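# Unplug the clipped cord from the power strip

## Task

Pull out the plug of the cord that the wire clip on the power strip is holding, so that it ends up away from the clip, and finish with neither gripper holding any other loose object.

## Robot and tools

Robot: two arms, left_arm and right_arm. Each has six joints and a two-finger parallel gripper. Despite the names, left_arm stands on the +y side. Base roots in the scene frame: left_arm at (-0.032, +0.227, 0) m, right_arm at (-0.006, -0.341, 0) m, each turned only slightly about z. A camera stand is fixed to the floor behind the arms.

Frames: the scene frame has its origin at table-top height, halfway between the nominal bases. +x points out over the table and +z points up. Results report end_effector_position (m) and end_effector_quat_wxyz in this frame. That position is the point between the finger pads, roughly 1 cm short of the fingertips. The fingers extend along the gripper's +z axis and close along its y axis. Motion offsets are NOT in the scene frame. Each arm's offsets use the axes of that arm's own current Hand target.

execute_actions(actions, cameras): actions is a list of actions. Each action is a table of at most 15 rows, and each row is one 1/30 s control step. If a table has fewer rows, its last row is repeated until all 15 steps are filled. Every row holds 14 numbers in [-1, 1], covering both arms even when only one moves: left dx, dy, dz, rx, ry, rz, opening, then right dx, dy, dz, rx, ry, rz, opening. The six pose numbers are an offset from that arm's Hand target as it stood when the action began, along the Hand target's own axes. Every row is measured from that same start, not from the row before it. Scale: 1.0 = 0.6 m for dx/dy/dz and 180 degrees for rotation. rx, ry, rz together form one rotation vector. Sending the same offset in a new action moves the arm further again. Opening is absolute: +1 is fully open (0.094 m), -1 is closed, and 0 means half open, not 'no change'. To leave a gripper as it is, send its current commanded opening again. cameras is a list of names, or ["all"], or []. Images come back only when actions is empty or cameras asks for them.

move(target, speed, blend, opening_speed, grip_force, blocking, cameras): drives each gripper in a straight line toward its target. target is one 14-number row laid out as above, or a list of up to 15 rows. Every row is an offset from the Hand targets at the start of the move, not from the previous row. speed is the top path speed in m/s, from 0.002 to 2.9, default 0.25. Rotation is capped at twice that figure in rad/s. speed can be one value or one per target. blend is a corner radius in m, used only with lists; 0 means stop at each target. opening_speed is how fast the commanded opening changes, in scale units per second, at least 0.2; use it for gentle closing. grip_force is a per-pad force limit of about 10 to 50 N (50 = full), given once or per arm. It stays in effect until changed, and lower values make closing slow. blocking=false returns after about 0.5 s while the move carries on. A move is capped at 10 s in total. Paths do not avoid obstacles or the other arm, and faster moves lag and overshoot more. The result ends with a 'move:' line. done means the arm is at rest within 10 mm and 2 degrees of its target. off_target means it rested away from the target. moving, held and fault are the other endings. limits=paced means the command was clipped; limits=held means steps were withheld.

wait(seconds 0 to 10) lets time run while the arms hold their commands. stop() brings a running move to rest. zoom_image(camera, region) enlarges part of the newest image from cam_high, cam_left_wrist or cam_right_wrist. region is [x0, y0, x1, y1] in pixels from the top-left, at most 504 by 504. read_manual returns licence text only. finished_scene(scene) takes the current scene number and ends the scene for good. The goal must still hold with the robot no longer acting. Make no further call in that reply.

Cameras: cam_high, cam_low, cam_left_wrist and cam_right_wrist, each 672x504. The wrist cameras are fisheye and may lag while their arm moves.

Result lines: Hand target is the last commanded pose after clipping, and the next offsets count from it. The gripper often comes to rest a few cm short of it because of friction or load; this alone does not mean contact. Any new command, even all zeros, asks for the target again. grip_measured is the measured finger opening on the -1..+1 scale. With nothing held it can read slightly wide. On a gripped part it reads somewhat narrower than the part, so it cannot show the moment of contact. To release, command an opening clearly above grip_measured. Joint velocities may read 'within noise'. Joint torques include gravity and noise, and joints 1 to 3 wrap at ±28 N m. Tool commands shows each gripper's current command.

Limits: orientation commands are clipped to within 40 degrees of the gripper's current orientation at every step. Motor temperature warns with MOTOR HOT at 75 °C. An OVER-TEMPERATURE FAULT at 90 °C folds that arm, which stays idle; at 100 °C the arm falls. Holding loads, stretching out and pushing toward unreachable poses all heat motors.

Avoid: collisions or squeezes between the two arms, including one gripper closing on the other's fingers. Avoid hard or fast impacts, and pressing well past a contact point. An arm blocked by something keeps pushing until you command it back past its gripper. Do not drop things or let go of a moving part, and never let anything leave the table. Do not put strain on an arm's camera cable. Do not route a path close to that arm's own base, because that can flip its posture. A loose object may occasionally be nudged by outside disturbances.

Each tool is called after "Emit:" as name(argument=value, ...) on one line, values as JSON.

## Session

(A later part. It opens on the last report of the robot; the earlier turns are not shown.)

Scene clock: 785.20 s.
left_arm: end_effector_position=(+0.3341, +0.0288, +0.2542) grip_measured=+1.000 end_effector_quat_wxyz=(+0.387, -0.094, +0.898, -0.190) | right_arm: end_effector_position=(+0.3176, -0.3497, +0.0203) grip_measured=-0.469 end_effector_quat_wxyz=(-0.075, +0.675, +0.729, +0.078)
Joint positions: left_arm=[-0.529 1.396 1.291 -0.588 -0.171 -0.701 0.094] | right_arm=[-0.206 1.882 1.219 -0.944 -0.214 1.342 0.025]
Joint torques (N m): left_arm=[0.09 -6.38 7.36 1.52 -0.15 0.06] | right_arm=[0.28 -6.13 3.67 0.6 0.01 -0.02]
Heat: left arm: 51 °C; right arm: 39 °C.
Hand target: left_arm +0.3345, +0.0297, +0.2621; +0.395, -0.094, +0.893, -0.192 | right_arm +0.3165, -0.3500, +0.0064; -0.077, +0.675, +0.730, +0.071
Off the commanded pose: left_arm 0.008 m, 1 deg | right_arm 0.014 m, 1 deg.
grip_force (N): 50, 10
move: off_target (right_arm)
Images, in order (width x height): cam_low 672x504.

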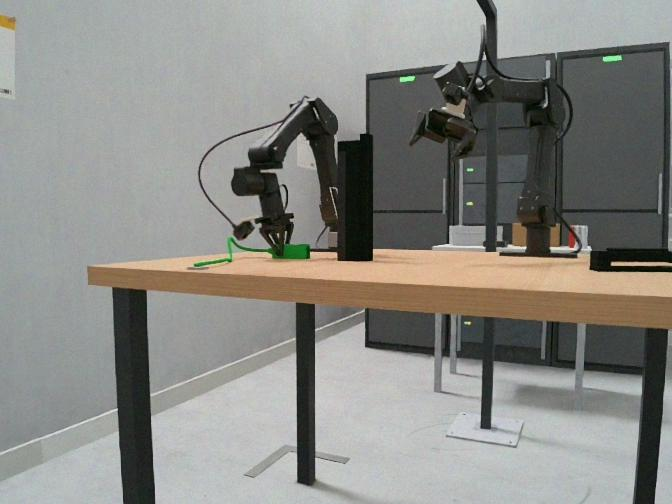

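Emit:
move(target=[[0,0,0,0,0,0,1, 0.0056,0,-0.0261,0,0,0,-0.5],[0,0,0,0,0,0,1, 0.0056,0,-0.0261,0,0,0,0.0],[0,0,0,0,0,0,1, 0.0417,0,-0.1954,0,0,0,0.0]], speed=0.1, opening_speed=1.0, cameras=["all"])

Emit:
zoom_image(camera="cam_low", region=[200, 130, 400, 290])

Scene clock: 794.00 s.
left_arm: end_effector_position=(+0.3341, +0.0288, +0.2542) grip_measured=+1.000 end_effector_quat_wxyz=(+0.387, -0.094, +0.898, -0.190) | right_arm: end_effector_position=(+0.3123, -0.3489, +0.1113) grip_measured=-0.003 end_effector_quat_wxyz=(-0.097, +0.677, +0.727, +0.063)
Joint positions: left_arm=[-0.529 1.396 1.291 -0.588 -0.171 -0.701 0.094] | right_arm=[-0.206 1.828 1.52 -1.353 -0.214 1.342 0.047]
Joint torques (N m): left_arm=[0.02 -6.5 7.31 1.48 -0.15 0.07] | right_arm=[0.29 -10.36 7.99 0.01 -0.01 -0.01]
Heat: left arm: 51 °C; right arm: 39 °C.
Hand target: left_arm +0.3345, +0.0297, +0.2621; +0.395, -0.094, +0.893, -0.192 | right_arm +0.3166, -0.3500, +0.1264; -0.077, +0.675, +0.730, +0.071
Off the commanded pose: left_arm 0.008 m, 1 deg | right_arm 0.016 m, 3 deg.
grip_force (N): 50, 10
move: off_target (right_arm)
camera_calibration:
cam_right_wrist: T_world_to_cam=[[-0.996407, -0.0582285, 0.0614964, 0.279644], [-0.00205939, 0.742581, 0.669753, 0.238759], [-0.0846648, 0.66722, -0.740033, 0.444292], [0, 0, 0, 1]] pos_world=[0.316747, -0.457455, 0.151684]

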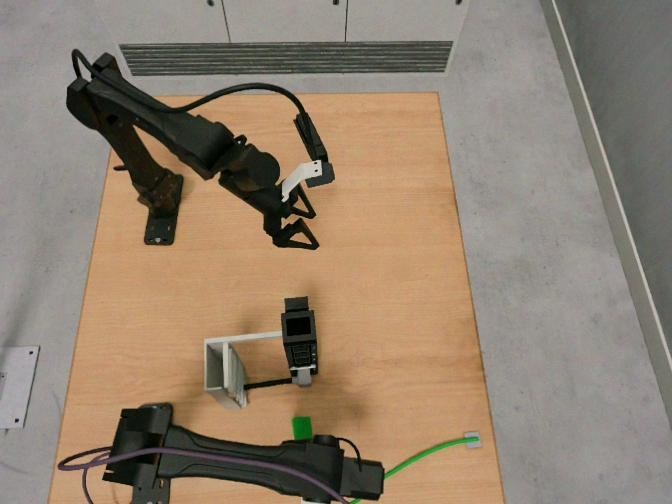

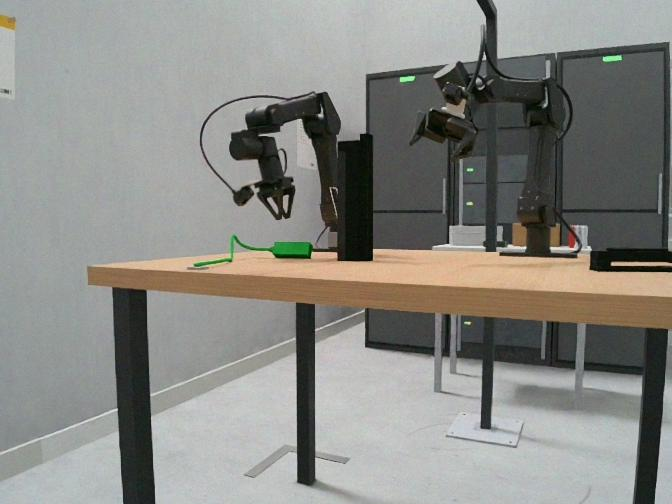

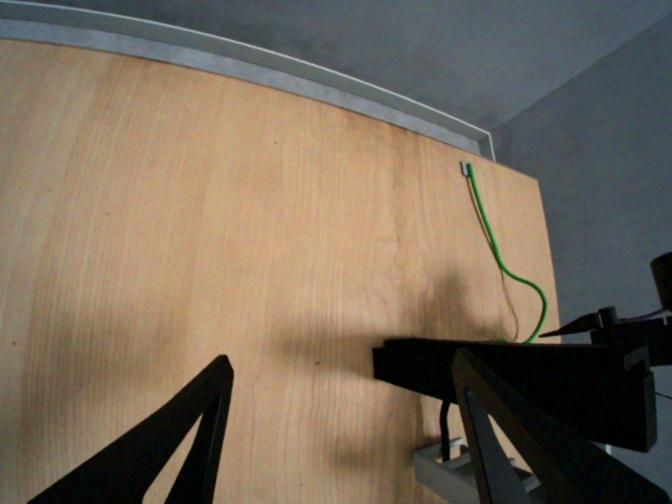

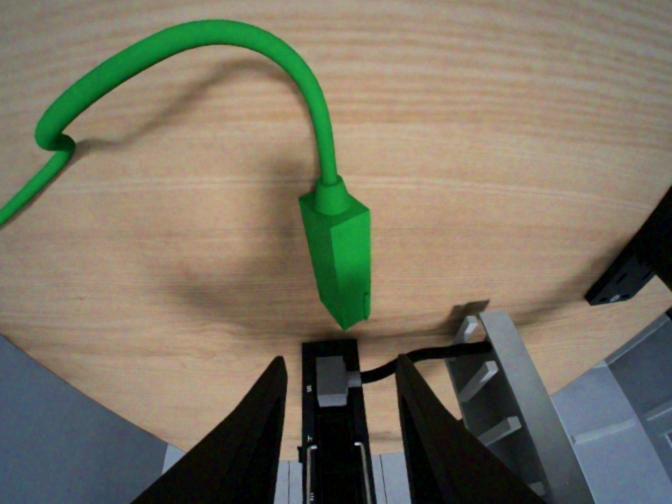

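Scaled by 2.520 from the camera's 672x504 image, which has a finer 960x720 frame.

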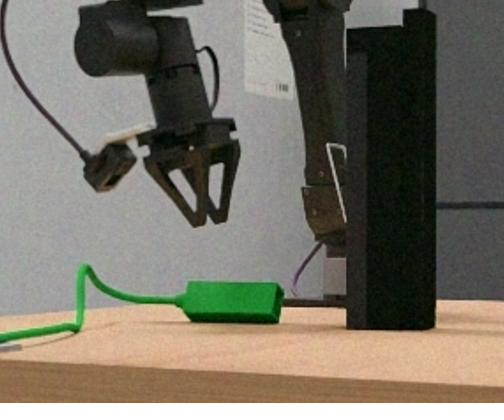

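Emit:
finished_scene(scene=1)

The scene is finished: the task was done.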